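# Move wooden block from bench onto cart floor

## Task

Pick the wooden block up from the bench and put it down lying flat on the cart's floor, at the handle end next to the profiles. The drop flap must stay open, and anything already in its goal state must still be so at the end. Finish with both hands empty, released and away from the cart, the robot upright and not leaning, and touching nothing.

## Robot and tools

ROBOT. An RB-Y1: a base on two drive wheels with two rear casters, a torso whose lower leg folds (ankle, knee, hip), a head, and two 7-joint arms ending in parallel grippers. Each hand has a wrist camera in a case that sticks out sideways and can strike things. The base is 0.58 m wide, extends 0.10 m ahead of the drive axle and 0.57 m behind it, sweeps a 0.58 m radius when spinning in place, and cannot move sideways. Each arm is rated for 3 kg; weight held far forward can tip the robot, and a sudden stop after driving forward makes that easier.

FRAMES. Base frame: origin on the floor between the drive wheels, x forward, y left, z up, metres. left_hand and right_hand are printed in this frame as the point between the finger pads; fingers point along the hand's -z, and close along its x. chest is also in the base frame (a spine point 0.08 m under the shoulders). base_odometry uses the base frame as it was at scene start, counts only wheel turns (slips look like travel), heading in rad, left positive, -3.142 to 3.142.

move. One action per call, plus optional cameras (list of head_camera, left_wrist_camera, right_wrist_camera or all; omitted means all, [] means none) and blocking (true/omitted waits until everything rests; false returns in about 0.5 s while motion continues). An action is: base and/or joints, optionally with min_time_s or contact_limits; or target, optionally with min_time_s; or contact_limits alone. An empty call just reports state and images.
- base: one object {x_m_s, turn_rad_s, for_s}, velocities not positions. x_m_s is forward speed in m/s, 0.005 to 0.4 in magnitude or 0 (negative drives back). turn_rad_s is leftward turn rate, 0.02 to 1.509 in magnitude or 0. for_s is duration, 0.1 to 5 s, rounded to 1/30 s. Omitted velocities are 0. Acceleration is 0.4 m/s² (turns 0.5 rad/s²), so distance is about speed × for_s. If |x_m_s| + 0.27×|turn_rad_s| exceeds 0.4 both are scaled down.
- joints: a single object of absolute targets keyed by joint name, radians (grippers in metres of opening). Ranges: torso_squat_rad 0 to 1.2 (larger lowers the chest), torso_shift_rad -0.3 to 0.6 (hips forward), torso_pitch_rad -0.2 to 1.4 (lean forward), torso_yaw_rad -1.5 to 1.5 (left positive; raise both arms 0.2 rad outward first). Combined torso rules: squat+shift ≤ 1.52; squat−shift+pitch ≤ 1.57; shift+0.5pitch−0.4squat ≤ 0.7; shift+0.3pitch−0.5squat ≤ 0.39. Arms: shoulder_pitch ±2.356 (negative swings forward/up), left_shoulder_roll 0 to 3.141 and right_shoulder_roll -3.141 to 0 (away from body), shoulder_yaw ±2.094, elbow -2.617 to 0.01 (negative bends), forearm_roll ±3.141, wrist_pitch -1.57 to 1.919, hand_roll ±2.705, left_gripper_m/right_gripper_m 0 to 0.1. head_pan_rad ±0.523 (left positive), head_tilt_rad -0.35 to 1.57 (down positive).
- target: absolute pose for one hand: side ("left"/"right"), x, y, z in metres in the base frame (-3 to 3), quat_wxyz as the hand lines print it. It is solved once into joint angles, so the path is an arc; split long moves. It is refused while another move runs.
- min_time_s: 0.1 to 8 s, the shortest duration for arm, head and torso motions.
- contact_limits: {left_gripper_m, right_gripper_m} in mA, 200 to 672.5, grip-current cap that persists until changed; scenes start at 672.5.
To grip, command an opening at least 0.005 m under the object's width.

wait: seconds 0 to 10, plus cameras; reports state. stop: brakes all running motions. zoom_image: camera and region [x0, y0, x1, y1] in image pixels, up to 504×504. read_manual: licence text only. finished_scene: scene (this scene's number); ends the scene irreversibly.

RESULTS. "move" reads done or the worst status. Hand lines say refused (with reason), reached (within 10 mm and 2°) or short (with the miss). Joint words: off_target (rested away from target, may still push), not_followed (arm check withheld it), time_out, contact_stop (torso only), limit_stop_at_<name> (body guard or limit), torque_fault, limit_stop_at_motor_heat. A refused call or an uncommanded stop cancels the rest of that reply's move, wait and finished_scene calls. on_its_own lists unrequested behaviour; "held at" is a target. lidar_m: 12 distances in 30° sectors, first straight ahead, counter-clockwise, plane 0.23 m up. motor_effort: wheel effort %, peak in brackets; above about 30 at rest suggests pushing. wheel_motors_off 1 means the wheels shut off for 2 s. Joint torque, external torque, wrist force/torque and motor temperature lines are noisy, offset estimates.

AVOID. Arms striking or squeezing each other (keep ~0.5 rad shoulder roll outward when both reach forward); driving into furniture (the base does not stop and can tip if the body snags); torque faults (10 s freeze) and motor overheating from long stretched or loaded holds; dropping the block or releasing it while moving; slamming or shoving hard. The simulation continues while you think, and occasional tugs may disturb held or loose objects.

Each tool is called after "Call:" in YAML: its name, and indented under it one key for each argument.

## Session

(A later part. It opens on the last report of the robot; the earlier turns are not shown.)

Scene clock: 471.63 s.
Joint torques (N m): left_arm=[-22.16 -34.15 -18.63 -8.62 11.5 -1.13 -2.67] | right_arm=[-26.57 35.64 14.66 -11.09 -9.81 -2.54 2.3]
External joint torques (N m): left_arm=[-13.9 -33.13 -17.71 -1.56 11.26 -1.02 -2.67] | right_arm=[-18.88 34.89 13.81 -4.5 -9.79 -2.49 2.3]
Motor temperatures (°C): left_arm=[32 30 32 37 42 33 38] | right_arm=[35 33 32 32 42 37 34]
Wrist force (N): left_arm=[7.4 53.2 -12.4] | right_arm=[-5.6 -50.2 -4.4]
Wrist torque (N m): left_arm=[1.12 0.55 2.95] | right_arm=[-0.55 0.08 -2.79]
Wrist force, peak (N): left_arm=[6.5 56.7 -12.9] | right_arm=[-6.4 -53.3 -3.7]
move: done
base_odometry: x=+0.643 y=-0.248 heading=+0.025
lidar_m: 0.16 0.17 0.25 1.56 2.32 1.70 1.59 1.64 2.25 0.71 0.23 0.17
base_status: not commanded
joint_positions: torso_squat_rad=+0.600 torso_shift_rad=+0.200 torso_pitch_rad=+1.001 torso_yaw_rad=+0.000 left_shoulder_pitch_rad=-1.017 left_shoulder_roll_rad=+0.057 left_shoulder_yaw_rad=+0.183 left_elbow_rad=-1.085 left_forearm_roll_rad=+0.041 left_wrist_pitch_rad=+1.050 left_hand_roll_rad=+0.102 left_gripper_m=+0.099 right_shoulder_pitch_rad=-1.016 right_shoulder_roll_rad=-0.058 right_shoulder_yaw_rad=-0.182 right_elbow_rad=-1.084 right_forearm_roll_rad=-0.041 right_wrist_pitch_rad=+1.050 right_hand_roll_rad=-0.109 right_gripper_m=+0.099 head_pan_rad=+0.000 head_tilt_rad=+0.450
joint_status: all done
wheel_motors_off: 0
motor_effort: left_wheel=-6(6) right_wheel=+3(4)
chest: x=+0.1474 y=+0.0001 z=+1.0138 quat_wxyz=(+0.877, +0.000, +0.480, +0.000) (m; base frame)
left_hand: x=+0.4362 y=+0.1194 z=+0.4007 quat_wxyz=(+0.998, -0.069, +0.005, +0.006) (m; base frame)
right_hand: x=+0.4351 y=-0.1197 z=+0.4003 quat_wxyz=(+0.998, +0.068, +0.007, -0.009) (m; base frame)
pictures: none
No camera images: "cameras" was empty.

Call:
move:
  joints: {"left_hand_roll_rad": 0.12, "right_hand_roll_rad": -0.127, "left_shoulder_roll_rad": 0.0469, "right_shoulder_roll_rad": -0.0469}
  min_time_s: 1.5

Scene clock: 474.43 s.
Joint torques (N m): left_arm=[-22.18 -34.8 -18.56 -8.78 11.59 -0.9 -2.76] | right_arm=[-26.38 36.45 14.79 -10.89 -9.78 -2.49 2.52]
External joint torques (N m): left_arm=[-13.92 -33.74 -17.63 -1.72 11.34 -0.8 -2.76] | right_arm=[-18.68 35.66 13.92 -4.31 -9.76 -2.44 2.52]
Motor temperatures (°C): left_arm=[32 30 32 37 42 32 38] | right_arm=[35 33 32 32 42 37 34]
Wrist force (N): left_arm=[8.2 54.6 -12.4] | right_arm=[-4.7 -50.8 -4.1]
Wrist torque (N m): left_arm=[1.23 0.33 3.04] | right_arm=[-0.63 -0.05 -2.84]
Wrist force, peak (N): left_arm=[8.5 54.8 -12.6] | right_arm=[-4.4 -51.5 -3.8]
move: done
base_odometry: x=+0.643 y=-0.248 heading=+0.025
lidar_m: 0.17 0.18 0.25 1.55 2.30 1.68 1.58 1.65 2.24 0.71 0.23 0.17
base_status: not commanded
joint_positions: torso_squat_rad=+0.600 torso_shift_rad=+0.200 torso_pitch_rad=+1.001 torso_yaw_rad=+0.000 left_shoulder_pitch_rad=-1.017 left_shoulder_roll_rad=+0.055 left_shoulder_yaw_rad=+0.183 left_elbow_rad=-1.085 left_forearm_roll_rad=+0.041 left_wrist_pitch_rad=+1.050 left_hand_roll_rad=+0.121 left_gripper_m=+0.099 right_shoulder_pitch_rad=-1.016 right_shoulder_roll_rad=-0.056 right_shoulder_yaw_rad=-0.182 right_elbow_rad=-1.084 right_forearm_roll_rad=-0.041 right_wrist_pitch_rad=+1.050 right_hand_roll_rad=-0.128 right_gripper_m=+0.099 head_pan_rad=+0.000 head_tilt_rad=+0.450
joint_status: all done
wheel_motors_off: 0
motor_effort: left_wheel=-5(6) right_wheel=+5(5)
chest: x=+0.1474 y=+0.0001 z=+1.0138 quat_wxyz=(+0.877, +0.000, +0.480, +0.000) (m; base frame)
left_hand: x=+0.4359 y=+0.1183 z=+0.4007 quat_wxyz=(+0.997, -0.070, +0.006, +0.016) (m; base frame)
right_hand: x=+0.4348 y=-0.1185 z=+0.4004 quat_wxyz=(+0.997, +0.069, +0.008, -0.019) (m; base frame)
pictures: head_camera, left_wrist_camera, right_wrist_camera
camera_calibration:
head_camera: T_world_to_cam=[[-0.0225064, -0.999503, -0.0220786, 0.0308494], [-0.984025, 0.0260481, -0.176112, 0.568347], [0.1766, 0.0177623, -0.984122, 0.972999], [0, 0, 0, 1]] pos_world=[0.388131, -0.00125295, 1.05832]
left_wrist_camera: T_world_to_cam=[[0.998078, 0.0556632, -0.0272458, -0.431266], [0.0611685, -0.814167, 0.5774, -0.132717], [0.00995735, -0.577957, -0.816007, 0.463512], [0, 0, 0, 1]] pos_world=[0.43394, 0.183842, 0.44311]
right_wrist_camera: T_world_to_cam=[[-0.99986, 0.0114251, -0.0122185, 0.439766], [0.00136548, 0.78373, 0.6211, -0.129294], [0.0166722, 0.620997, -0.783636, 0.452275], [0, 0, 0, 1]] pos_world=[0.43234, -0.184554, 0.440097]

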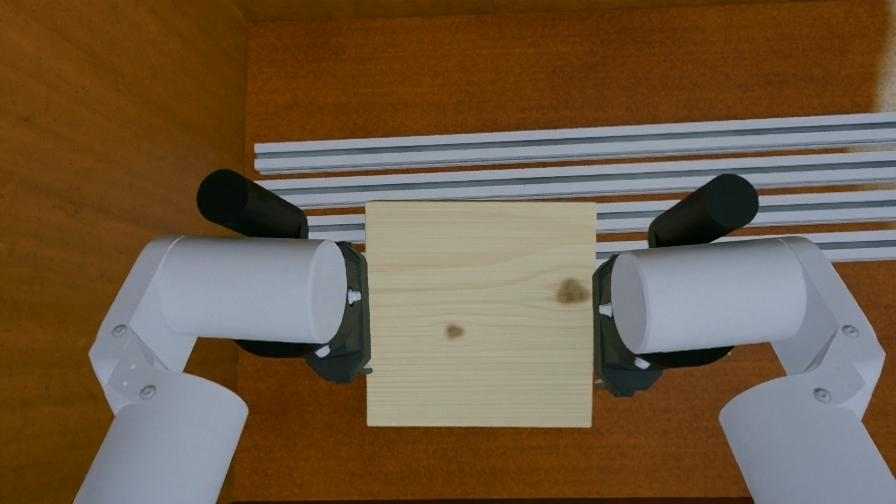

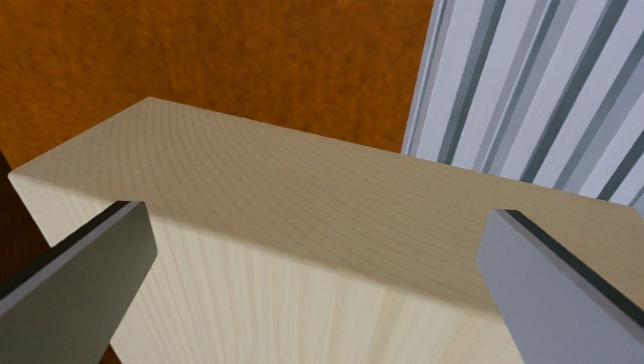

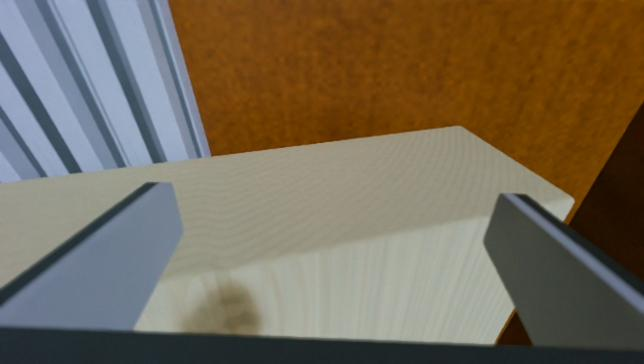

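Call:
move:
  joints: {"left_hand_roll_rad": 0.145, "right_hand_roll_rad": -0.152}
  min_time_s: 1.5
  cameras: ["head_camera"]

Call:
zoom_image:
  camera: "head_camera"
  region: [290, 180, 450, 440]

Scene clock: 479.80 s.
Joint torques (N m): left_arm=[-20.87 -31.85 -17.25 -8.68 10.67 -0.9 -2.42] | right_arm=[-25.75 32.84 13.96 -11 -9 -2.43 2.19]
External joint torques (N m): left_arm=[-12.6 -30.76 -16.31 -1.63 10.42 -0.79 -2.42] | right_arm=[-18.05 32.02 13.09 -4.41 -8.98 -2.38 2.19]
Motor temperatures (°C): left_arm=[32 30 32 37 41 32 38] | right_arm=[35 34 32 32 42 37 34]
Wrist force (N): left_arm=[8.8 48.9 -13.3] | right_arm=[-3.9 -45.7 -6.0]
Wrist torque (N m): left_arm=[1.08 0.36 2.72] | right_arm=[-0.53 0.08 -2.53]
Wrist force, peak (N): left_arm=[8.3 55.4 -12.4] | right_arm=[-4.1 -51.9 -3.6]
move: done
base_odometry: x=+0.643 y=-0.248 heading=+0.025
lidar_m: 0.15 0.18 0.25 1.55 2.32 1.70 1.58 1.64 2.23 0.69 0.23 0.18
base_status: not commanded
joint_positions: torso_squat_rad=+0.600 torso_shift_rad=+0.200 torso_pitch_rad=+1.001 torso_yaw_rad=+0.000 left_shoulder_pitch_rad=-1.017 left_shoulder_roll_rad=+0.054 left_shoulder_yaw_rad=+0.183 left_elbow_rad=-1.085 left_forearm_roll_rad=+0.041 left_wrist_pitch_rad=+1.050 left_hand_roll_rad=+0.146 left_gripper_m=+0.099 right_shoulder_pitch_rad=-1.016 right_shoulder_roll_rad=-0.055 right_shoulder_yaw_rad=-0.182 right_elbow_rad=-1.084 right_forearm_roll_rad=-0.042 right_wrist_pitch_rad=+1.050 right_hand_roll_rad=-0.153 right_gripper_m=+0.099 head_pan_rad=+0.000 head_tilt_rad=+0.450
joint_status: all done
wheel_motors_off: 0
motor_effort: left_wheel=-5(6) right_wheel=+2(5)
chest: x=+0.1474 y=+0.0001 z=+1.0138 quat_wxyz=(+0.877, +0.000, +0.480, +0.000) (m; base frame)
left_hand: x=+0.4359 y=+0.1176 z=+0.4008 quat_wxyz=(+0.997, -0.070, +0.007, +0.028) (m; base frame)
right_hand: x=+0.4347 y=-0.1178 z=+0.4004 quat_wxyz=(+0.997, +0.070, +0.009, -0.031) (m; base frame)
pictures: head_camera
camera_calibration:
head_camera: T_world_to_cam=[[-0.0225065, -0.999503, -0.0220784, 0.0308493], [-0.984025, 0.0260482, -0.176112, 0.568347], [0.176599, 0.0177621, -0.984123, 0.972999], [0, 0, 0, 1]] pos_world=[0.388131, -0.00125294, 1.05832]

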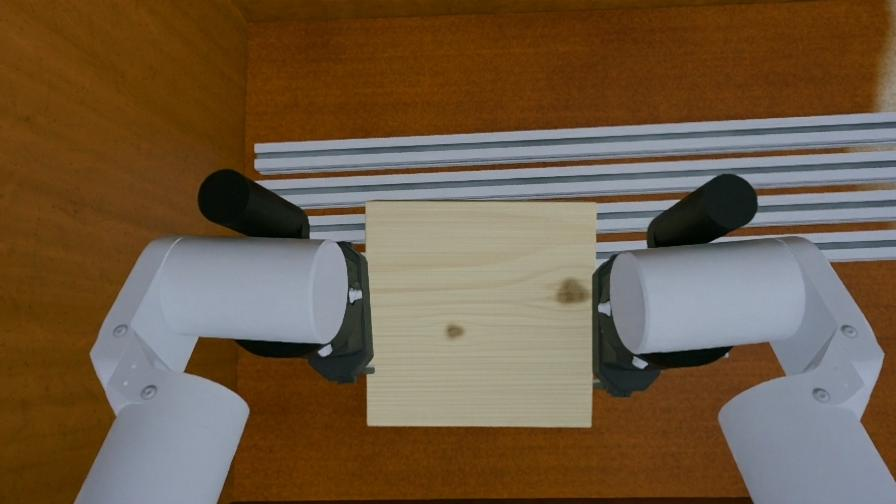

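Scaled by 1.938 from the camera's 896x504 image, which has a finer 1280x720 frame.

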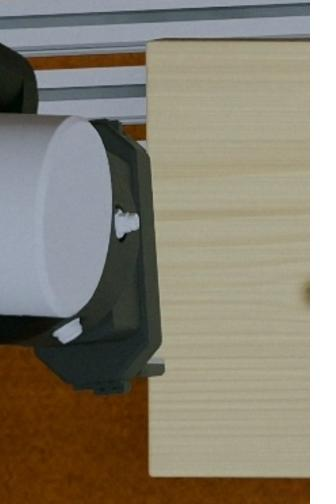

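Call:
move:
  joints: {"left_hand_roll_rad": 0.068, "right_hand_roll_rad": -0.075, "left_shoulder_roll_rad": 0.0479, "right_shoulder_roll_rad": -0.0479}
  min_time_s: 1.5
  cameras: []

Call:
move:
  base: {"x_m_s": -0.03, "for_s": 2.7}

Call:
zoom_image:
  camera: "head_camera"
  region: [290, 180, 700, 500]

Scene clock: 488.23 s.
Joint torques (N m): left_arm=[-23.19 -39.84 -20.67 -8.66 13.53 -0.93 -3.95] | right_arm=[-25.62 40.33 15.75 -10.94 -11.72 -2.57 3.58]
External joint torques (N m): left_arm=[-14.93 -38.84 -19.76 -1.6 13.28 -0.83 -3.95] | right_arm=[-17.92 39.59 14.9 -4.34 -11.71 -2.52 3.58]
Motor temperatures (°C): left_arm=[32 30 32 36 41 32 38] | right_arm=[35 34 32 32 42 37 34]
Wrist force (N): left_arm=[5.7 66.5 -12.3] | right_arm=[-7.5 -62.6 -2.7]
Wrist torque (N m): left_arm=[1.48 0.47 3.67] | right_arm=[-0.71 -0.07 -3.51]
Wrist force, peak (N): left_arm=[5.7 66.5 -12.3] | right_arm=[-7.5 -63.2 -1.8]
move: done
base_odometry: x=+0.643 y=-0.248 heading=+0.025
lidar_m: 0.15 0.17 0.26 1.54 2.32 1.70 1.59 1.64 2.25 0.73 0.23 0.17
base_status: not commanded
joint_positions: torso_squat_rad=+0.600 torso_shift_rad=+0.200 torso_pitch_rad=+1.001 torso_yaw_rad=+0.000 left_shoulder_pitch_rad=-1.017 left_shoulder_roll_rad=+0.058 left_shoulder_yaw_rad=+0.184 left_elbow_rad=-1.085 left_forearm_roll_rad=+0.040 left_wrist_pitch_rad=+1.050 left_hand_roll_rad=+0.069 left_gripper_m=+0.099 right_shoulder_pitch_rad=-1.016 right_shoulder_roll_rad=-0.058 right_shoulder_yaw_rad=-0.183 right_elbow_rad=-1.084 right_forearm_roll_rad=-0.041 right_wrist_pitch_rad=+1.050 right_hand_roll_rad=-0.076 right_gripper_m=+0.099 head_pan_rad=+0.000 head_tilt_rad=+0.450
joint_status: all done
wheel_motors_off: 0
motor_effort: left_wheel=-5(5) right_wheel=+2(5)
chest: x=+0.1474 y=+0.0001 z=+1.0138 quat_wxyz=(+0.877, +0.000, +0.480, +0.000) (m; base frame)
left_hand: x=+0.4362 y=+0.1200 z=+0.4006 quat_wxyz=(+0.998, -0.068, +0.004, -0.010) (m; base frame)
right_hand: x=+0.4353 y=-0.1200 z=+0.4003 quat_wxyz=(+0.998, +0.068, +0.005, +0.007) (m; base frame)
pictures: none
No camera images: "cameras" was empty.

Scene clock: 491.60 s.
Joint torques (N m): left_arm=[-23.9 -40.82 -20.62 -8.99 13.53 -0.79 -3.9] | right_arm=[-24.46 41.34 15.78 -8.62 -11.57 -1.46 3.63]
External joint torques (N m): left_arm=[-15.65 -39.83 -19.71 -1.94 13.29 -0.69 -3.9] | right_arm=[-16.75 40.6 14.93 -2.02 -11.55 -1.4 3.63]
Motor temperatures (°C): left_arm=[32 30 32 36 41 32 38] | right_arm=[35 34 32 31 42 37 34]
Wrist force (N): left_arm=[5.2 64.6 -12.1] | right_arm=[-2.9 -61.9 1.5]
Wrist torque (N m): left_arm=[1.54 0.38 3.65] | right_arm=[-0.61 -0.26 -3.50]
Wrist force, peak (N): left_arm=[7.0 66.3 -11.1] | right_arm=[-7.1 -63.1 -1.2]
move: done
base_odometry: x=+0.562 y=-0.250 heading=+0.026
lidar_m: 0.24 0.26 0.37 3.99 2.20 1.61 1.50 1.55 2.12 4.22 0.35 0.26
base_status: done (sent for 2.7 of 2.7 s)
joint_positions: torso_squat_rad=+0.600 torso_shift_rad=+0.200 torso_pitch_rad=+1.000 torso_yaw_rad=+0.000 left_shoulder_pitch_rad=-1.017 left_shoulder_roll_rad=+0.058 left_shoulder_yaw_rad=+0.184 left_elbow_rad=-1.085 left_forearm_roll_rad=+0.040 left_wrist_pitch_rad=+1.050 left_hand_roll_rad=+0.069 left_gripper_m=+0.099 right_shoulder_pitch_rad=-1.016 right_shoulder_roll_rad=-0.058 right_shoulder_yaw_rad=-0.183 right_elbow_rad=-1.085 right_forearm_roll_rad=-0.041 right_wrist_pitch_rad=+1.050 right_hand_roll_rad=-0.076 right_gripper_m=+0.099 head_pan_rad=+0.000 head_tilt_rad=+0.450
joint_status: not commanded
wheel_motors_off: 0
motor_effort: left_wheel=-1(22) right_wheel=-9(20)
chest: x=+0.1473 y=+0.0001 z=+1.0138 quat_wxyz=(+0.877, +0.000, +0.480, +0.000) (m; base frame)
left_hand: x=+0.4361 y=+0.1201 z=+0.4006 quat_wxyz=(+0.998, -0.068, +0.004, -0.010) (m; base frame)
right_hand: x=+0.4359 y=-0.1200 z=+0.4006 quat_wxyz=(+0.998, +0.068, +0.005, +0.007) (m; base frame)
pictures: head_camera, left_wrist_camera, right_wrist_camera
camera_calibration:
head_camera: T_world_to_cam=[[-0.0224993, -0.999503, -0.0220883, 0.0308577], [-0.984002, 0.0260452, -0.176242, 0.568441], [0.176729, 0.0177696, -0.984099, 0.972979], [0, 0, 0, 1]] pos_world=[0.388088, -0.00125227, 1.05837]
left_wrist_camera: T_world_to_cam=[[0.999794, 0.00488298, -0.0196765, -0.429286], [0.015323, -0.817509, 0.575711, -0.110035], [-0.0132745, -0.575894, -0.817416, 0.474893], [0, 0, 0, 1]] pos_world=[0.437188, 0.18563, 0.443086]
right_wrist_camera: T_world_to_cam=[[-0.998982, -0.0397185, -0.0213929, 0.438005], [-0.0444265, 0.783694, 0.619557, -0.107716], [-0.00784235, 0.619876, -0.78466, 0.464262], [0, 0, 0, 1]] pos_world=[0.436414, -0.185972, 0.440395]

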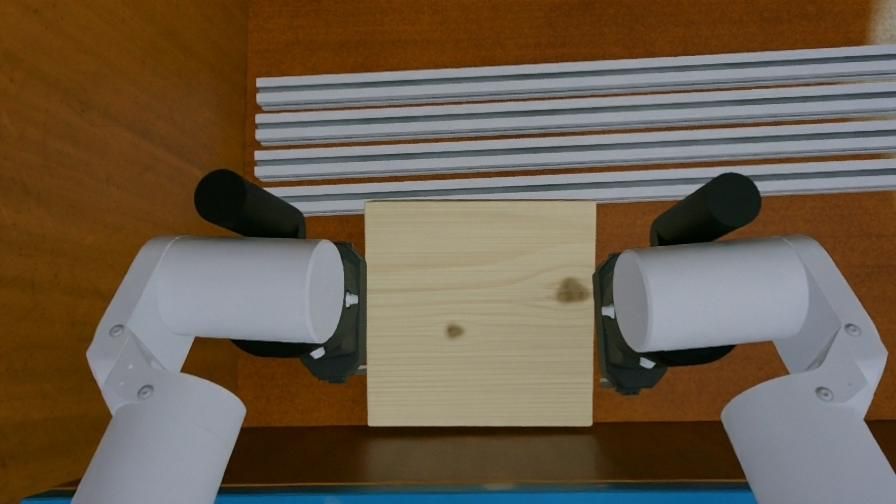

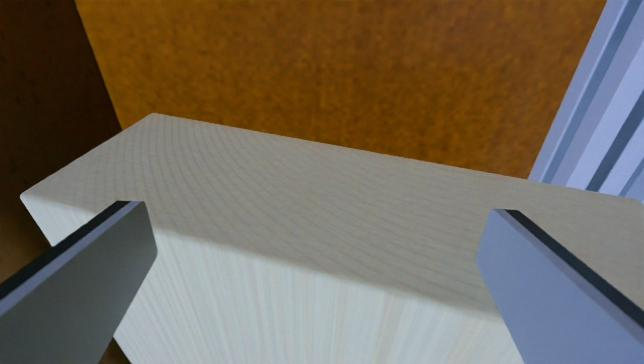

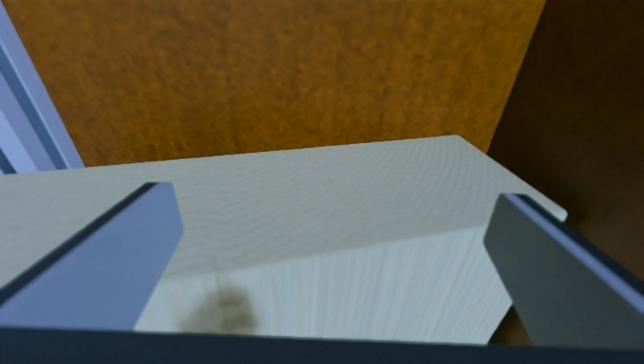

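Scaled by 1.229 from the camera's 896x504 image, which has a finer 1280x720 frame.

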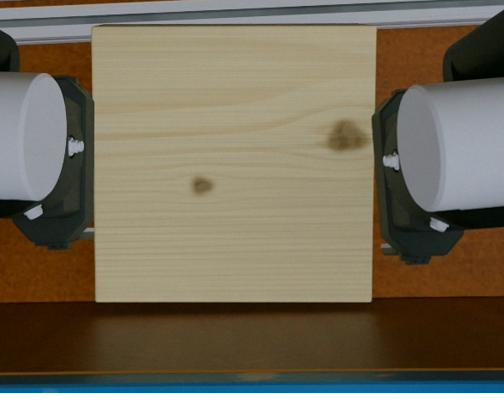

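Call:
move:
  joints: {"torso_squat_rad": 0.628, "left_shoulder_pitch_rad": -1.0837, "left_shoulder_roll_rad": 0.0504, "left_shoulder_yaw_rad": 0.2126, "left_elbow_rad": -0.9668, "left_wrist_pitch_rad": 0.994, "left_hand_roll_rad": 0.05, "right_shoulder_pitch_rad": -1.0837, "right_shoulder_roll_rad": -0.0504, "right_shoulder_yaw_rad": -0.2126, "right_elbow_rad": -0.9668, "right_wrist_pitch_rad": 0.994, "right_hand_roll_rad": -0.057}
  min_time_s: 2
  cameras: ["head_camera"]

Call:
zoom_image:
  camera: "head_camera"
  region: [290, 180, 700, 500]

Scene clock: 499.33 s.
Joint torques (N m): left_arm=[-36.74 -50.38 -20.18 -13.64 17.46 -5.32 -2.87] | right_arm=[-27.92 54.63 17.91 -5.33 -13.93 -0.62 4.4]
External joint torques (N m): left_arm=[-27.82 -49.56 -19.3 -6.97 17.22 -5.23 -2.86] | right_arm=[-19.46 54.1 17.07 0.94 -13.9 -0.58 4.4]
Motor temperatures (°C): left_arm=[32 31 32 36 42 32 38] | right_arm=[35 35 32 31 42 36 34]
Wrist force (N): left_arm=[-4.3 81.4 -10.1] | right_arm=[-2.5 -78.9 9.1]
Wrist torque (N m): left_arm=[2.12 2.23 2.57] | right_arm=[-0.68 -0.74 -4.38]
Wrist force, peak (N): left_arm=[-3.9 84.3 -11.0] | right_arm=[-2.1 -79.2 7.9]
move: done
base_odometry: x=+0.562 y=-0.250 heading=+0.026
lidar_m: 0.24 0.27 0.37 3.99 2.21 1.61 1.49 1.56 2.11 4.22 0.35 0.26
base_status: not commanded
joint_positions: torso_squat_rad=+0.628 torso_shift_rad=+0.200 torso_pitch_rad=+1.000 torso_yaw_rad=+0.000 left_shoulder_pitch_rad=-1.077 left_shoulder_roll_rad=+0.063 left_shoulder_yaw_rad=+0.218 left_elbow_rad=-0.965 left_forearm_roll_rad=+0.039 left_wrist_pitch_rad=+0.995 left_hand_roll_rad=+0.051 left_gripper_m=+0.099 right_shoulder_pitch_rad=-1.079 right_shoulder_roll_rad=-0.064 right_shoulder_yaw_rad=-0.217 right_elbow_rad=-0.967 right_forearm_roll_rad=-0.040 right_wrist_pitch_rad=+0.994 right_hand_roll_rad=-0.058 right_gripper_m=+0.099 head_pan_rad=+0.000 head_tilt_rad=+0.450
joint_status: all done
wheel_motors_off: 0
motor_effort: left_wheel=+0(1) right_wheel=-10(12)
chest: x=+0.1450 y=+0.0001 z=+1.0028 quat_wxyz=(+0.877, +0.000, +0.480, +0.000) (m; base frame)
left_hand: x=+0.4378 y=+0.1186 z=+0.3788 quat_wxyz=(+0.997, -0.070, +0.008, -0.010) (m; base frame)
right_hand: x=+0.4403 y=-0.1185 z=+0.3797 quat_wxyz=(+0.997, +0.070, +0.006, +0.007) (m; base frame)
pictures: head_camera
camera_calibration:
head_camera: T_world_to_cam=[[-0.0224323, -0.999504, -0.0220946, 0.0305844], [-0.983993, 0.0259815, -0.176303, 0.564299], [0.17679, 0.017786, -0.984088, 0.962514], [0, 0, 0, 1]] pos_world=[0.385789, -0.00121137, 1.04736]

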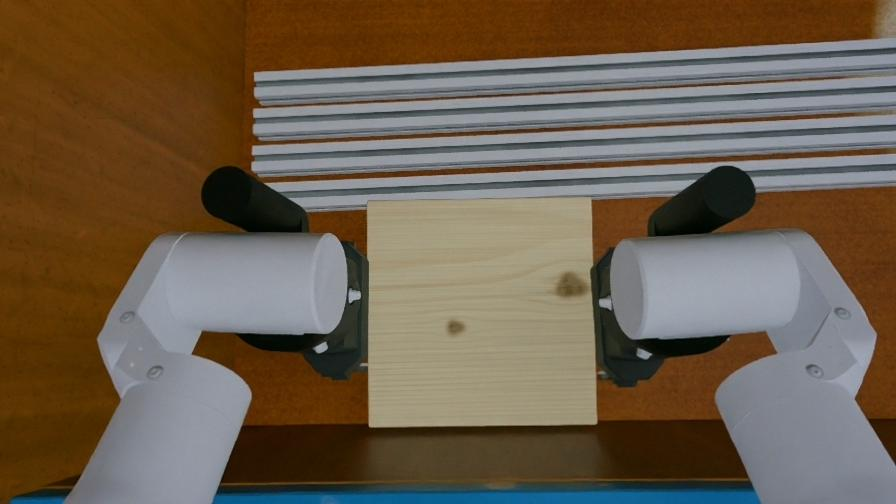

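Scaled by 1.229 from the camera's 896x504 image, which has a finer 1280x720 frame.

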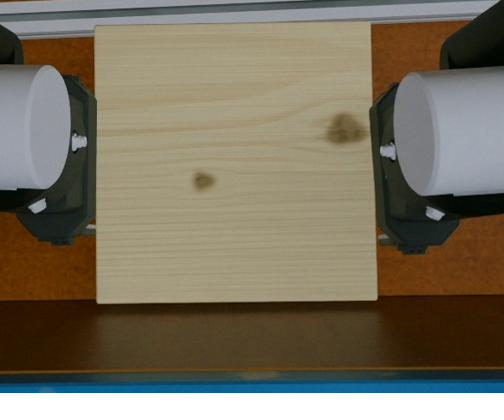

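Call:
move:
  base: {"x_m_s": -0.015, "for_s": 0.6}
  joints: {"left_shoulder_roll_rad": 0.0555, "right_shoulder_roll_rad": -0.0555}
  min_time_s: 1
  cameras: []

Call:
move:
  joints: {"torso_squat_rad": 0.642, "left_shoulder_pitch_rad": -1.1152, "left_shoulder_roll_rad": 0.0575, "left_shoulder_yaw_rad": 0.2306, "left_elbow_rad": -0.9076, "left_wrist_pitch_rad": 0.966, "left_hand_roll_rad": 0.041, "right_shoulder_pitch_rad": -1.1152, "right_shoulder_roll_rad": -0.0575, "right_shoulder_yaw_rad": -0.2306, "right_elbow_rad": -0.9076, "right_wrist_pitch_rad": 0.966, "right_hand_roll_rad": -0.048}
  min_time_s: 2

Call:
zoom_image:
  camera: "head_camera"
  region: [290, 180, 700, 500]

Scene clock: 504.70 s.
Joint torques (N m): left_arm=[-31.14 -41.52 -19.17 -12.56 14.88 -2.99 -2.23] | right_arm=[-22.7 46.34 17.72 -4.77 -11.95 0.74 3.82]
External joint torques (N m): left_arm=[-22.19 -40.77 -18.31 -5.87 14.63 -2.89 -2.23] | right_arm=[-14.21 45.88 16.9 1.52 -11.94 0.79 3.82]
Motor temperatures (°C): left_arm=[32 31 32 37 43 33 38] | right_arm=[36 36 32 31 43 36 35]
Wrist force (N): left_arm=[-2.2 68.2 -12.5] | right_arm=[3.1 -65.9 2.9]
Wrist torque (N m): left_arm=[1.67 0.98 2.08] | right_arm=[-0.64 -0.38 -3.77]
Wrist force, peak (N): left_arm=[-4.2 83.2 -11.6] | right_arm=[-2.5 -79.1 8.8]
move: done
base_odometry: x=+0.553 y=-0.250 heading=+0.026
lidar_m: 0.24 0.27 0.39 4.01 2.19 1.60 1.49 1.56 2.12 4.28 0.37 0.27
base_status: done (sent for 0.6 of 0.6 s)
joint_positions: torso_squat_rad=+0.628 torso_shift_rad=+0.200 torso_pitch_rad=+1.000 torso_yaw_rad=+0.000 left_shoulder_pitch_rad=-1.078 left_shoulder_roll_rad=+0.066 left_shoulder_yaw_rad=+0.217 left_elbow_rad=-0.965 left_forearm_roll_rad=+0.040 left_wrist_pitch_rad=+0.995 left_hand_roll_rad=+0.051 left_gripper_m=+0.099 right_shoulder_pitch_rad=-1.080 right_shoulder_roll_rad=-0.067 right_shoulder_yaw_rad=-0.217 right_elbow_rad=-0.967 right_forearm_roll_rad=-0.041 right_wrist_pitch_rad=+0.994 right_hand_roll_rad=-0.058 right_gripper_m=+0.099 head_pan_rad=+0.000 head_tilt_rad=+0.450
joint_status: all done
wheel_motors_off: 0
motor_effort: left_wheel=-3(15) right_wheel=-4(19)
chest: x=+0.1451 y=+0.0001 z=+1.0027 quat_wxyz=(+0.877, +0.000, +0.480, +0.000) (m; base frame)
left_hand: x=+0.4395 y=+0.1200 z=+0.3790 quat_wxyz=(+0.998, -0.069, +0.007, -0.010) (m; base frame)
right_hand: x=+0.4419 y=-0.1200 z=+0.3799 quat_wxyz=(+0.998, +0.069, +0.005, +0.007) (m; base frame)
pictures: none
No camera images: "cameras" was empty.

Scene clock: 507.00 s.
Joint torques (N m): left_arm=[-35.94 -47.89 -17.5 -13.07 15.94 -5.03 -2.6] | right_arm=[-25.68 52.53 15.43 -3.42 -12.48 0.22 4.36]
External joint torques (N m): left_arm=[-26.64 -47.25 -16.66 -6.57 15.71 -4.94 -2.6] | right_arm=[-16.82 52.19 14.62 2.69 -12.46 0.27 4.36]
Motor temperatures (°C): left_arm=[33 31 32 37 43 33 38] | right_arm=[36 36 32 31 43 36 35]
Wrist force (N): left_arm=[-4.3 77.7 -11.0] | right_arm=[-0.1 -73.1 9.5]
Wrist torque (N m): left_arm=[1.94 2.30 2.41] | right_arm=[-0.67 -0.77 -4.18]
Wrist force, peak (N): left_arm=[-2.9 78.7 -11.2] | right_arm=[3.2 -74.3 10.3]
move: done
base_odometry: x=+0.553 y=-0.250 heading=+0.026
lidar_m: 0.24 0.27 0.38 4.02 2.17 1.57 1.49 1.56 2.11 4.25 0.37 0.27
base_status: not commanded
joint_positions: torso_squat_rad=+0.642 torso_shift_rad=+0.200 torso_pitch_rad=+1.000 torso_yaw_rad=+0.000 left_shoulder_pitch_rad=-1.108 left_shoulder_roll_rad=+0.069 left_shoulder_yaw_rad=+0.235 left_elbow_rad=-0.906 left_forearm_roll_rad=+0.040 left_wrist_pitch_rad=+0.967 left_hand_roll_rad=+0.042 left_gripper_m=+0.099 right_shoulder_pitch_rad=-1.111 right_shoulder_roll_rad=-0.070 right_shoulder_yaw_rad=-0.234 right_elbow_rad=-0.908 right_forearm_roll_rad=-0.041 right_wrist_pitch_rad=+0.966 right_hand_roll_rad=-0.049 right_gripper_m=+0.099 head_pan_rad=+0.000 head_tilt_rad=+0.450
joint_status: all done
wheel_motors_off: 0
motor_effort: left_wheel=-3(4) right_wheel=-4(7)
chest: x=+0.1439 y=+0.0001 z=+0.9971 quat_wxyz=(+0.878, +0.000, +0.480, +0.000) (m; base frame)
left_hand: x=+0.4407 y=+0.1192 z=+0.3688 quat_wxyz=(+0.997, -0.071, +0.008, -0.010) (m; base frame)
right_hand: x=+0.4437 y=-0.1191 z=+0.3699 quat_wxyz=(+0.997, +0.071, +0.005, +0.006) (m; base frame)
pictures: head_camera, left_wrist_camera, right_wrist_camera
camera_calibration:
head_camera: T_world_to_cam=[[-0.0224419, -0.999504, -0.0220875, 0.0304246], [-0.983976, 0.0259914, -0.176398, 0.562227], [0.176884, 0.0177748, -0.984071, 0.957111], [0, 0, 0, 1]] pos_world=[0.384602, -0.00121595, 1.04171]
left_wrist_camera: T_world_to_cam=[[0.999621, 0.00453938, -0.0271701, -0.431573], [0.0194456, -0.814898, 0.579279, -0.0960164], [-0.0195113, -0.579587, -0.814677, 0.450696], [0, 0, 0, 1]] pos_world=[0.44207, 0.184933, 0.411066]
right_wrist_camera: T_world_to_cam=[[-0.999043, -0.0385449, -0.0206529, 0.445072], [-0.0430098, 0.780788, 0.623315, -0.0913954], [-0.00790002, 0.623607, -0.781698, 0.439168], [0, 0, 0, 1]] pos_world=[0.444185, -0.185352, 0.409457]

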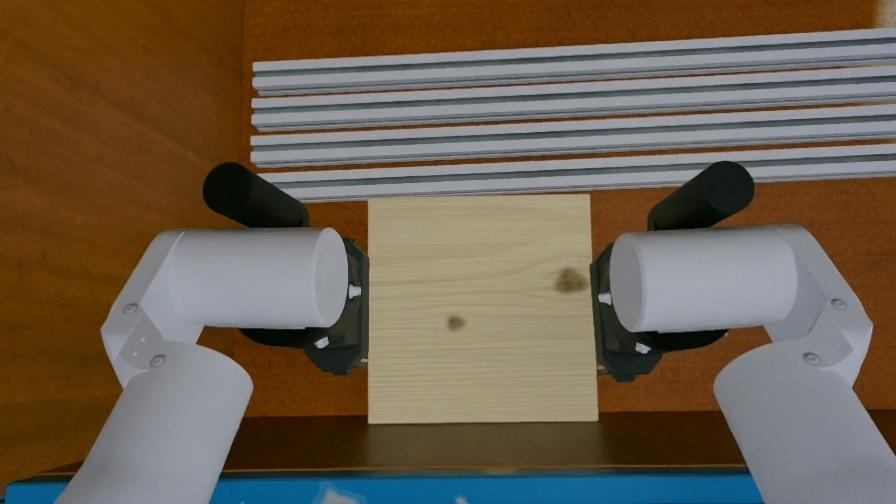

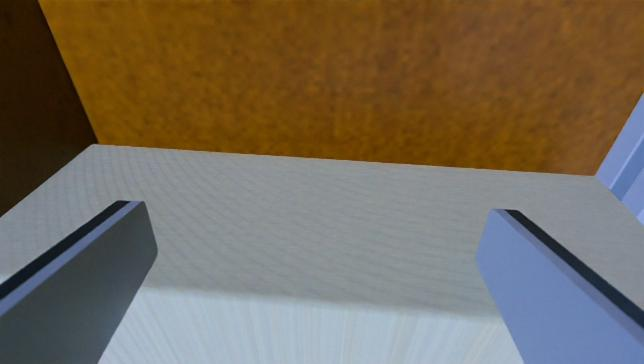

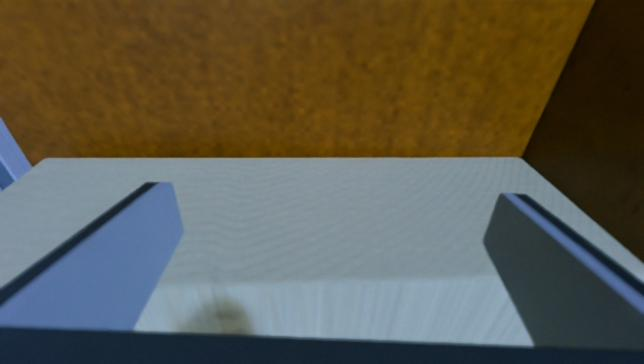

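Scaled by 1.229 from the camera's 896x504 image, which has a finer 1280x720 frame.

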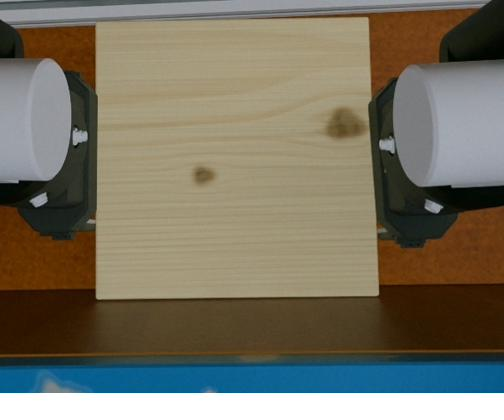

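Call:
move:
  base: {"x_m_s": 0.01, "for_s": 0.4}
  joints: {"torso_squat_rad": 0.655, "left_shoulder_pitch_rad": -1.1467, "left_shoulder_roll_rad": 0.061, "left_shoulder_yaw_rad": 0.2476, "left_elbow_rad": -0.8483, "left_wrist_pitch_rad": 0.9385, "left_hand_roll_rad": 0.032, "right_shoulder_pitch_rad": -1.1467, "right_shoulder_roll_rad": -0.061, "right_shoulder_yaw_rad": -0.2476, "right_elbow_rad": -0.8483, "right_wrist_pitch_rad": 0.9385, "right_hand_roll_rad": -0.039}
  min_time_s: 2

Call:
zoom_image:
  camera: "head_camera"
  region: [290, 180, 700, 500]

Scene clock: 514.03 s.
Joint torques (N m): left_arm=[-39.8 -53.07 -17.8 -13.67 17.3 -5.38 -3.02] | right_arm=[-26.8 56.43 15.27 -0.29 -12.95 -1.16 4.25]
External joint torques (N m): left_arm=[-30.14 -52.57 -16.98 -7.36 17.07 -5.3 -3.02] | right_arm=[-17.54 56.22 14.47 5.66 -12.92 -1.11 4.25]
Motor temperatures (°C): left_arm=[33 32 32 37 44 33 38] | right_arm=[36 37 32 31 43 36 35]
Wrist force (N): left_arm=[-5.8 85.9 -10.6] | right_arm=[-14.7 -79.0 44.3]
Wrist torque (N m): left_arm=[2.16 2.26 2.67] | right_arm=[-0.25 -2.60 -4.28]
Wrist force, peak (N): left_arm=[-4.9 87.6 -10.3] | right_arm=[-15.3 -78.9 45.7]
move: done
base_odometry: x=+0.557 y=-0.250 heading=+0.026
lidar_m: 0.25 0.27 0.36 4.00 2.21 1.59 1.50 1.55 2.12 4.25 0.38 0.26
base_status: done (sent for 0.4 of 0.4 s)
joint_positions: torso_squat_rad=+0.655 torso_shift_rad=+0.200 torso_pitch_rad=+0.999 torso_yaw_rad=+0.000 left_shoulder_pitch_rad=-1.139 left_shoulder_roll_rad=+0.074 left_shoulder_yaw_rad=+0.252 left_elbow_rad=-0.846 left_forearm_roll_rad=+0.039 left_wrist_pitch_rad=+0.940 left_hand_roll_rad=+0.033 left_gripper_m=+0.099 right_shoulder_pitch_rad=-1.142 right_shoulder_roll_rad=-0.075 right_shoulder_yaw_rad=-0.251 right_elbow_rad=-0.850 right_forearm_roll_rad=-0.040 right_wrist_pitch_rad=+0.939 right_hand_roll_rad=-0.040 right_gripper_m=+0.099 head_pan_rad=+0.000 head_tilt_rad=+0.450
joint_status: all done
wheel_motors_off: 0
motor_effort: left_wheel=+5(16) right_wheel=+5(10)
chest: x=+0.1423 y=+0.0001 z=+0.9920 quat_wxyz=(+0.878, +0.000, +0.479, +0.000) (m; base frame)
left_hand: x=+0.4423 y=+0.1188 z=+0.3600 quat_wxyz=(+0.997, -0.072, +0.009, -0.010) (m; base frame)
right_hand: x=+0.4460 y=-0.1184 z=+0.3615 quat_wxyz=(+0.997, +0.072, +0.005, +0.006) (m; base frame)
pictures: head_camera, left_wrist_camera, right_wrist_camera
camera_calibration:
head_camera: T_world_to_cam=[[-0.0224933, -0.999505, -0.0219779, 0.0301868], [-0.983775, 0.0260425, -0.177509, 0.560853], [0.177994, 0.0176286, -0.983874, 0.952039], [0, 0, 0, 1]] pos_world=[0.382975, -0.00121722, 1.03691]
left_wrist_camera: T_world_to_cam=[[0.999592, 0.00446288, -0.0282271, -0.43302], [0.0200373, -0.813717, 0.580916, -0.0923022], [-0.0203763, -0.581244, -0.813474, 0.443364], [0, 0, 0, 1]] pos_world=[0.443726, 0.184527, 0.402062]
right_wrist_camera: T_world_to_cam=[[-0.99904, -0.0384971, -0.0209151, 0.447313], [-0.043117, 0.779251, 0.625227, -0.0874174], [-0.00777131, 0.625529, -0.780162, 0.43171], [0, 0, 0, 1]] pos_world=[0.44647, -0.184706, 0.400815]

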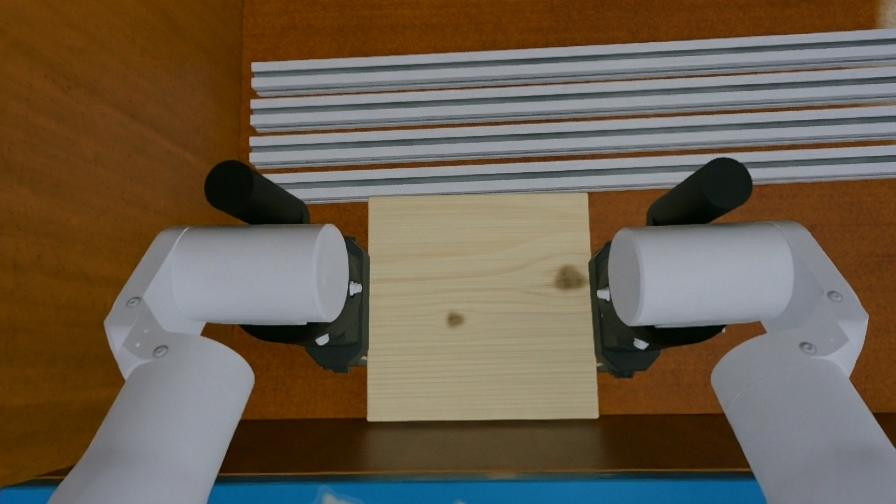

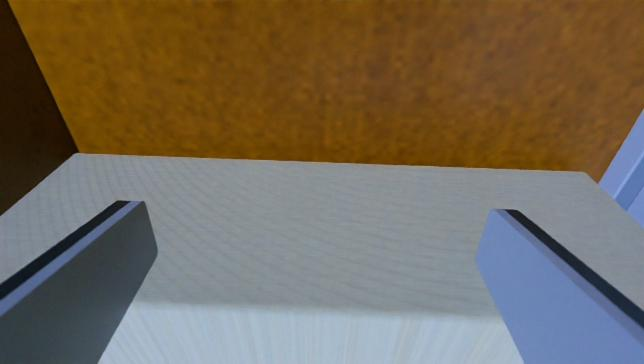

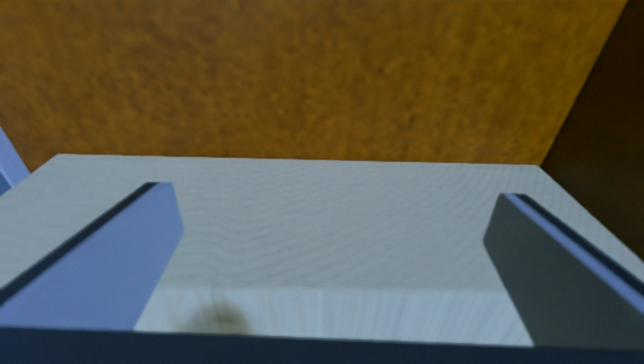

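Scaled by 1.229 from the camera's 896x504 image, which has a finer 1280x720 frame.

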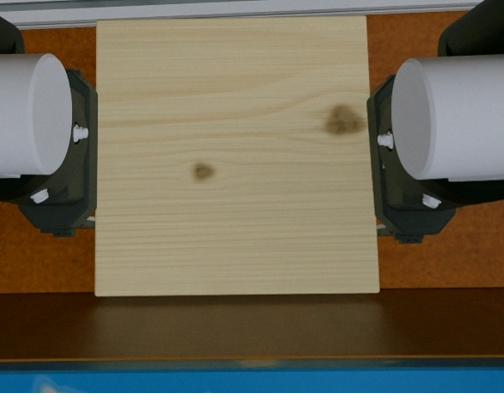

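Call:
move:
  joints: {"torso_squat_rad": 0.652, "left_shoulder_roll_rad": 0.069, "right_shoulder_roll_rad": -0.069}
  min_time_s: 1
  cameras: []

Call:
move:
  joints: {"left_shoulder_roll_rad": 0.078, "right_shoulder_roll_rad": -0.078}
  min_time_s: 1
  cameras: ["head_camera"]

Scene clock: 518.23 s.
Joint torques (N m): left_arm=[-33.95 -38.33 -14.17 -13.8 13.62 -4.99 -1.53] | right_arm=[-23.3 42.08 13.97 -3.52 -10.24 -0.15 3.35]
External joint torques (N m): left_arm=[-24.28 -37.93 -13.38 -7.47 13.38 -4.9 -1.53] | right_arm=[-14.06 41.97 13.2 2.43 -10.22 -0.1 3.35]
Motor temperatures (°C): left_arm=[33 32 32 37 44 33 38] | right_arm=[36 37 32 31 44 36 35]
Wrist force (N): left_arm=[-6.0 63.8 -12.9] | right_arm=[-2.7 -58.2 11.0]
Wrist torque (N m): left_arm=[1.50 2.03 1.27] | right_arm=[-0.50 -0.92 -3.32]
Wrist force, peak (N): left_arm=[-6.4 87.6 -10.9] | right_arm=[-14.7 -79.4 45.1]
move: done
base_odometry: x=+0.557 y=-0.250 heading=+0.026
lidar_m: 0.24 0.25 0.38 4.02 2.19 1.59 1.50 1.54 2.11 4.24 0.36 0.26
base_status: not commanded
joint_positions: torso_squat_rad=+0.652 torso_shift_rad=+0.200 torso_pitch_rad=+1.000 torso_yaw_rad=+0.000 left_shoulder_pitch_rad=-1.141 left_shoulder_roll_rad=+0.078 left_shoulder_yaw_rad=+0.251 left_elbow_rad=-0.846 left_forearm_roll_rad=+0.040 left_wrist_pitch_rad=+0.940 left_hand_roll_rad=+0.032 left_gripper_m=+0.099 right_shoulder_pitch_rad=-1.143 right_shoulder_roll_rad=-0.079 right_shoulder_yaw_rad=-0.251 right_elbow_rad=-0.849 right_forearm_roll_rad=-0.041 right_wrist_pitch_rad=+0.939 right_hand_roll_rad=-0.040 right_gripper_m=+0.099 head_pan_rad=+0.000 head_tilt_rad=+0.450
joint_status: all done
wheel_motors_off: 0
motor_effort: left_wheel=+6(8) right_wheel=+4(5)
chest: x=+0.1430 y=+0.0001 z=+0.9929 quat_wxyz=(+0.877, +0.000, +0.480, +0.000) (m; base frame)
left_hand: x=+0.4440 y=+0.1210 z=+0.3608 quat_wxyz=(+0.997, -0.070, +0.008, -0.010) (m; base frame)
right_hand: x=+0.4471 y=-0.1209 z=+0.3619 quat_wxyz=(+0.998, +0.070, +0.005, +0.006) (m; base frame)
pictures: none
No camera images: "cameras" was empty.

Scene clock: 519.53 s.
Joint torques (N m): left_arm=[-26.92 -22.87 -8.49 -13.15 9.07 -3.55 -0.17] | right_arm=[-18.24 26.49 9.77 -4.25 -6.72 0.87 2.32]
External joint torques (N m): left_arm=[-17.2 -22.6 -7.74 -6.8 8.84 -3.46 -0.17] | right_arm=[-8.96 26.51 9.03 1.72 -6.71 0.92 2.32]
Motor temperatures (°C): left_arm=[33 32 32 37 44 33 38] | right_arm=[36 37 32 31 43 36 35]
Wrist force (N): left_arm=[-6.3 39.1 -14.7] | right_arm=[3.8 -37.2 -5.7]
Wrist torque (N m): left_arm=[0.95 0.77 -0.01] | right_arm=[-0.47 -0.08 -2.21]
Wrist force, peak (N): left_arm=[-6.6 63.5 -12.1] | right_arm=[-2.7 -58.7 11.4]
move: done
base_odometry: x=+0.557 y=-0.250 heading=+0.026
lidar_m: 0.25 0.27 0.37 4.02 2.21 1.59 1.49 1.56 2.12 4.23 0.35 0.25
base_status: not commanded
joint_positions: torso_squat_rad=+0.652 torso_shift_rad=+0.200 torso_pitch_rad=+1.001 torso_yaw_rad=+0.000 left_shoulder_pitch_rad=-1.142 left_shoulder_roll_rad=+0.083 left_shoulder_yaw_rad=+0.250 left_elbow_rad=-0.847 left_forearm_roll_rad=+0.041 left_wrist_pitch_rad=+0.939 left_hand_roll_rad=+0.032 left_gripper_m=+0.099 right_shoulder_pitch_rad=-1.144 right_shoulder_roll_rad=-0.085 right_shoulder_yaw_rad=-0.250 right_elbow_rad=-0.849 right_forearm_roll_rad=-0.042 right_wrist_pitch_rad=+0.938 right_hand_roll_rad=-0.040 right_gripper_m=+0.099 head_pan_rad=+0.000 head_tilt_rad=+0.450
joint_status: all done
wheel_motors_off: 0
motor_effort: left_wheel=+6(7) right_wheel=+3(6)
chest: x=+0.1431 y=+0.0001 z=+0.9929 quat_wxyz=(+0.877, +0.000, +0.480, +0.000) (m; base frame)
left_hand: x=+0.4464 y=+0.1235 z=+0.3612 quat_wxyz=(+0.998, -0.068, +0.006, -0.011) (m; base frame)
right_hand: x=+0.4490 y=-0.1237 z=+0.3621 quat_wxyz=(+0.998, +0.068, +0.004, +0.007) (m; base frame)
pictures: head_camera
camera_calibration:
head_camera: T_world_to_cam=[[-0.022498, -0.999505, -0.0219854, 0.0302327], [-0.984014, 0.0260246, -0.176181, 0.56051], [0.176666, 0.0176702, -0.984112, 0.953168], [0, 0, 0, 1]] pos_world=[0.383837, -0.00121209, 1.03744]

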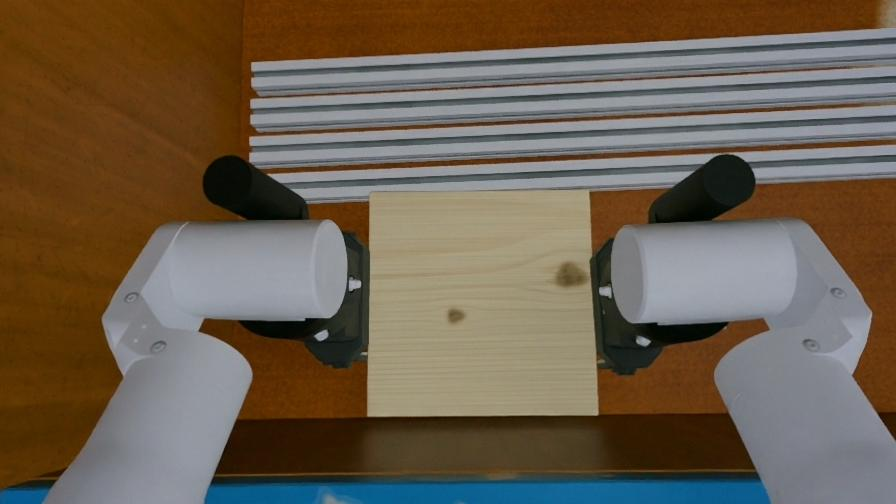

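Call:
move:
  joints: {"left_shoulder_roll_rad": 0.087, "right_shoulder_roll_rad": -0.087}
  min_time_s: 1
  cameras: []

Call:
move:
  joints: {"left_shoulder_roll_rad": 0.098, "right_shoulder_roll_rad": -0.098}
  min_time_s: 1
  cameras: ["head_camera"]

Scene clock: 521.77 s.
Joint torques (N m): left_arm=[-18.1 -8.27 -4.07 -10.19 3.53 -1.95 0.14] | right_arm=[-15.41 8.83 4.79 -6.74 -2.88 0 0.94]
External joint torques (N m): left_arm=[-8.32 -8.14 -3.35 -3.8 3.31 -1.84 0.14] | right_arm=[-6.12 8.95 4.08 -0.76 -2.87 0.05 0.94]
Motor temperatures (°C): left_arm=[33 32 32 37 44 33 38] | right_arm=[36 37 32 31 43 36 35]
Wrist force (N): left_arm=[-4.7 15.9 -11.7] | right_arm=[-0.4 -14.0 -9.6]
Wrist torque (N m): left_arm=[0.14 0.41 0.09] | right_arm=[-0.19 0.19 -0.86]
Wrist force, peak (N): left_arm=[-6.6 40.5 -15.3] | right_arm=[4.3 -37.7 -6.5]
move: done
base_odometry: x=+0.557 y=-0.250 heading=+0.026
lidar_m: 0.24 0.26 0.36 4.01 2.20 1.60 1.50 1.56 2.13 4.23 0.36 0.26
base_status: not commanded
joint_positions: torso_squat_rad=+0.652 torso_shift_rad=+0.200 torso_pitch_rad=+1.001 torso_yaw_rad=+0.000 left_shoulder_pitch_rad=-1.144 left_shoulder_roll_rad=+0.089 left_shoulder_yaw_rad=+0.249 left_elbow_rad=-0.847 left_forearm_roll_rad=+0.043 left_wrist_pitch_rad=+0.939 left_hand_roll_rad=+0.032 left_gripper_m=+0.099 right_shoulder_pitch_rad=-1.145 right_shoulder_roll_rad=-0.089 right_shoulder_yaw_rad=-0.249 right_elbow_rad=-0.848 right_forearm_roll_rad=-0.043 right_wrist_pitch_rad=+0.939 right_hand_roll_rad=-0.039 right_gripper_m=+0.099 head_pan_rad=+0.000 head_tilt_rad=+0.450
joint_status: all done
wheel_motors_off: 0
motor_effort: left_wheel=+6(7) right_wheel=+4(5)
chest: x=+0.1431 y=+0.0001 z=+0.9929 quat_wxyz=(+0.877, +0.000, +0.480, +0.000) (m; base frame)
left_hand: x=+0.4492 y=+0.1261 z=+0.3618 quat_wxyz=(+0.998, -0.067, +0.004, -0.011) (m; base frame)
right_hand: x=+0.4501 y=-0.1260 z=+0.3621 quat_wxyz=(+0.998, +0.067, +0.003, +0.007) (m; base frame)
pictures: none
No camera images: "cameras" was empty.

Scene clock: 523.07 s.
Joint torques (N m): left_arm=[-9.96 0.05 -1.14 -6.91 0.48 -0.64 0.27] | right_arm=[-11.02 -1.62 1.63 -7.02 -0.45 -0.04 0.28]
External joint torques (N m): left_arm=[-0.11 -0.06 -0.48 -0.46 0.27 -0.53 0.27] | right_arm=[-1.68 -1.27 0.97 -1.01 -0.45 0.02 0.28]
Motor temperatures (°C): left_arm=[33 32 32 37 43 33 38] | right_arm=[35 37 32 31 43 36 35]
Wrist force (N): left_arm=[0.4 2.7 -7.6] | right_arm=[-0.5 1.4 -5.8]
Wrist torque (N m): left_arm=[-0.41 0.14 0.11] | right_arm=[-0.18 0.01 -0.09]
Wrist force, peak (N): left_arm=[-5.0 16.4 -11.7] | right_arm=[-0.4 -13.4 -10.0]
move: done
base_odometry: x=+0.557 y=-0.250 heading=+0.026
lidar_m: 0.25 0.27 0.37 4.00 2.18 1.60 1.49 1.55 2.11 4.23 0.35 0.26
base_status: not commanded
joint_positions: torso_squat_rad=+0.652 torso_shift_rad=+0.200 torso_pitch_rad=+1.000 torso_yaw_rad=+0.000 left_shoulder_pitch_rad=-1.147 left_shoulder_roll_rad=+0.098 left_shoulder_yaw_rad=+0.248 left_elbow_rad=-0.848 left_forearm_roll_rad=+0.044 left_wrist_pitch_rad=+0.939 left_hand_roll_rad=+0.032 left_gripper_m=+0.099 right_shoulder_pitch_rad=-1.146 right_shoulder_roll_rad=-0.098 right_shoulder_yaw_rad=-0.248 right_elbow_rad=-0.848 right_forearm_roll_rad=-0.044 right_wrist_pitch_rad=+0.939 right_hand_roll_rad=-0.039 right_gripper_m=+0.099 head_pan_rad=+0.000 head_tilt_rad=+0.450
joint_status: all done
wheel_motors_off: 0
motor_effort: left_wheel=+6(7) right_wheel=+3(5)
chest: x=+0.1430 y=+0.0001 z=+0.9929 quat_wxyz=(+0.878, +0.000, +0.480, +0.000) (m; base frame)
left_hand: x=+0.4530 y=+0.1313 z=+0.3626 quat_wxyz=(+0.998, -0.063, +0.001, -0.011) (m; base frame)
right_hand: x=+0.4527 y=-0.1312 z=+0.3625 quat_wxyz=(+0.998, +0.063, +0.001, +0.007) (m; base frame)
pictures: head_camera
camera_calibration:
head_camera: T_world_to_cam=[[-0.0224639, -0.999505, -0.0220356, 0.0302775], [-0.983964, 0.026005, -0.17646, 0.560717], [0.176946, 0.0177182, -0.984061, 0.953172], [0, 0, 0, 1]] pos_world=[0.383746, -0.00120744, 1.03759]

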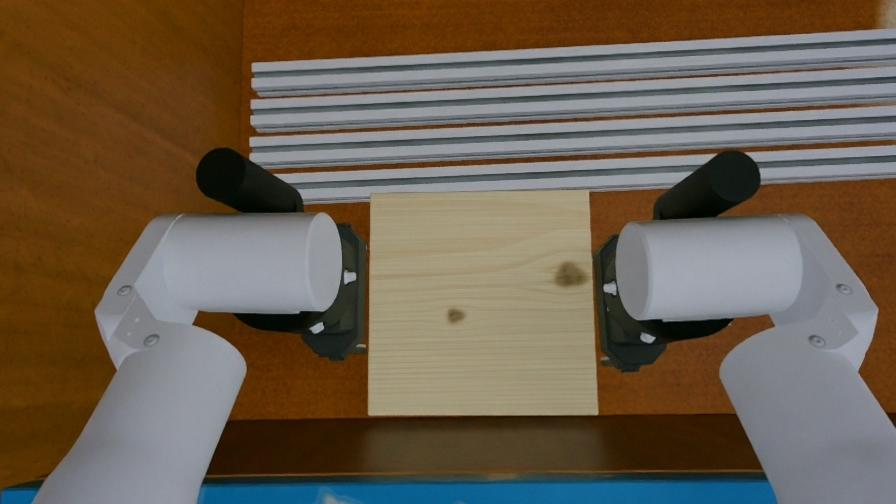

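Call:
move:
  joints: {"left_shoulder_roll_rad": 0.115, "right_shoulder_roll_rad": -0.12}
  min_time_s: 1
  cameras: []

Call:
move:
  joints: {"torso_squat_rad": 0.5}
  min_time_s: 1.5
  cameras: ["head_camera"]

Scene clock: 525.60 s.
Joint torques (N m): left_arm=[-10.36 0.38 -1.22 -6.99 0.37 -0.65 0.22] | right_arm=[-10.85 -2.25 1.24 -7.09 -0.29 -0.23 0.12]
External joint torques (N m): left_arm=[-0.5 -0.19 -0.68 -0.5 0.18 -0.53 0.22] | right_arm=[-1.5 -1.31 0.73 -1.03 -0.33 -0.16 0.12]
Motor temperatures (°C): left_arm=[33 31 32 37 43 33 38] | right_arm=[35 36 32 31 42 36 35]
Wrist force (N): left_arm=[0.2 2.1 -8.1] | right_arm=[-0.1 0.8 -5.6]
Wrist torque (N m): left_arm=[-0.37 0.07 0.12] | right_arm=[-0.12 0.08 -0.07]
Wrist force, peak (N): left_arm=[0.3 2.9 -8.6] | right_arm=[-0.6 1.6 -6.2]
move: done
base_odometry: x=+0.557 y=-0.250 heading=+0.026
lidar_m: 0.25 0.27 0.38 4.02 2.19 1.60 1.49 1.56 2.12 4.25 0.36 0.26
base_status: not commanded
joint_positions: torso_squat_rad=+0.652 torso_shift_rad=+0.200 torso_pitch_rad=+1.000 torso_yaw_rad=+0.000 left_shoulder_pitch_rad=-1.147 left_shoulder_roll_rad=+0.115 left_shoulder_yaw_rad=+0.248 left_elbow_rad=-0.848 left_forearm_roll_rad=+0.044 left_wrist_pitch_rad=+0.939 left_hand_roll_rad=+0.032 left_gripper_m=+0.099 right_shoulder_pitch_rad=-1.146 right_shoulder_roll_rad=-0.120 right_shoulder_yaw_rad=-0.248 right_elbow_rad=-0.848 right_forearm_roll_rad=-0.044 right_wrist_pitch_rad=+0.939 right_hand_roll_rad=-0.039 right_gripper_m=+0.099 head_pan_rad=+0.000 head_tilt_rad=+0.450
joint_status: all done
wheel_motors_off: 0
motor_effort: left_wheel=+6(7) right_wheel=+2(5)
chest: x=+0.1430 y=+0.0001 z=+0.9929 quat_wxyz=(+0.878, +0.000, +0.480, +0.000) (m; base frame)
left_hand: x=+0.4567 y=+0.1426 z=+0.3626 quat_wxyz=(+0.998, -0.055, -0.002, -0.010) (m; base frame)
right_hand: x=+0.4576 y=-0.1458 z=+0.3625 quat_wxyz=(+0.999, +0.052, -0.002, +0.006) (m; base frame)
pictures: none
No camera images: "cameras" was empty.

Scene clock: 527.40 s.
Joint torques (N m): left_arm=[-9.99 0.4 -1.04 -6.6 0.49 -0.55 0.1] | right_arm=[-10.49 -2.29 0.98 -6.75 -0.42 -0.14 0.21]
External joint torques (N m): left_arm=[-0.11 -0.17 -0.49 -0.11 0.3 -0.42 0.1] | right_arm=[-1.13 -1.36 0.47 -0.68 -0.46 -0.07 0.21]
Motor temperatures (°C): left_arm=[33 31 32 37 42 33 37] | right_arm=[35 36 32 31 42 36 34]
Wrist force (N): left_arm=[0.6 2.5 -7.9] | right_arm=[-0.5 0.8 -5.5]
Wrist torque (N m): left_arm=[-0.41 0.16 0.08] | right_arm=[-0.10 0.02 -0.11]
Wrist force, peak (N): left_arm=[0.8 2.9 -8.5] | right_arm=[-1.1 1.1 -6.2]
move: done
base_odometry: x=+0.557 y=-0.250 heading=+0.026
lidar_m: 0.24 0.26 0.37 4.01 2.20 1.61 1.50 1.56 2.12 4.24 0.35 0.26
base_status: not commanded
joint_positions: torso_squat_rad=+0.500 torso_shift_rad=+0.200 torso_pitch_rad=+1.000 torso_yaw_rad=+0.000 left_shoulder_pitch_rad=-1.147 left_shoulder_roll_rad=+0.115 left_shoulder_yaw_rad=+0.248 left_elbow_rad=-0.848 left_forearm_roll_rad=+0.044 left_wrist_pitch_rad=+0.939 left_hand_roll_rad=+0.032 left_gripper_m=+0.099 right_shoulder_pitch_rad=-1.146 right_shoulder_roll_rad=-0.120 right_shoulder_yaw_rad=-0.248 right_elbow_rad=-0.848 right_forearm_roll_rad=-0.044 right_wrist_pitch_rad=+0.939 right_hand_roll_rad=-0.039 right_gripper_m=+0.099 head_pan_rad=+0.000 head_tilt_rad=+0.450
joint_status: all done
wheel_motors_off: 0
motor_effort: left_wheel=+6(7) right_wheel=+2(4)
chest: x=+0.1544 y=+0.0001 z=+1.0497 quat_wxyz=(+0.878, +0.000, +0.479, +0.000) (m; base frame)
left_hand: x=+0.4684 y=+0.1426 z=+0.4194 quat_wxyz=(+0.998, -0.055, -0.002, -0.010) (m; base frame)
right_hand: x=+0.4692 y=-0.1457 z=+0.4194 quat_wxyz=(+0.999, +0.052, -0.003, +0.006) (m; base frame)
pictures: head_camera
camera_calibration:
head_camera: T_world_to_cam=[[-0.0224595, -0.999505, -0.0220399, 0.0317967], [-0.983929, 0.0260049, -0.176655, 0.582167], [0.177141, 0.0177182, -0.984026, 1.00696], [0, 0, 0, 1]] pos_world=[0.395151, -0.00119977, 1.09442]

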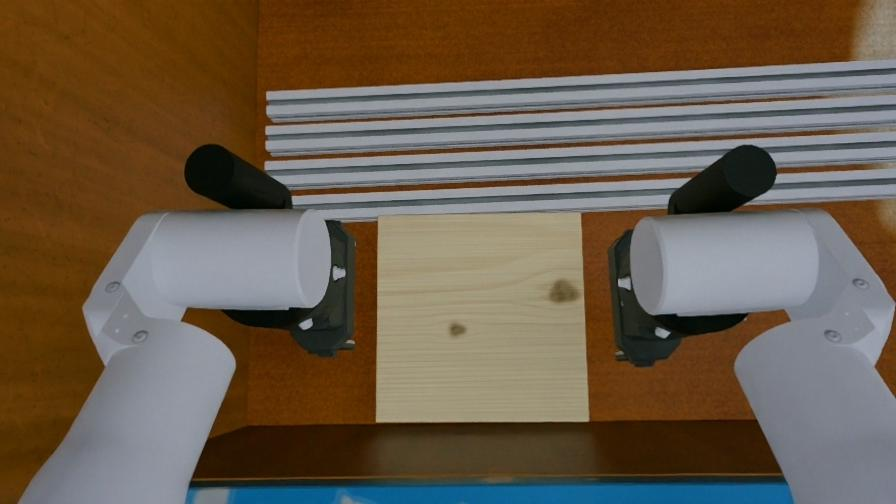

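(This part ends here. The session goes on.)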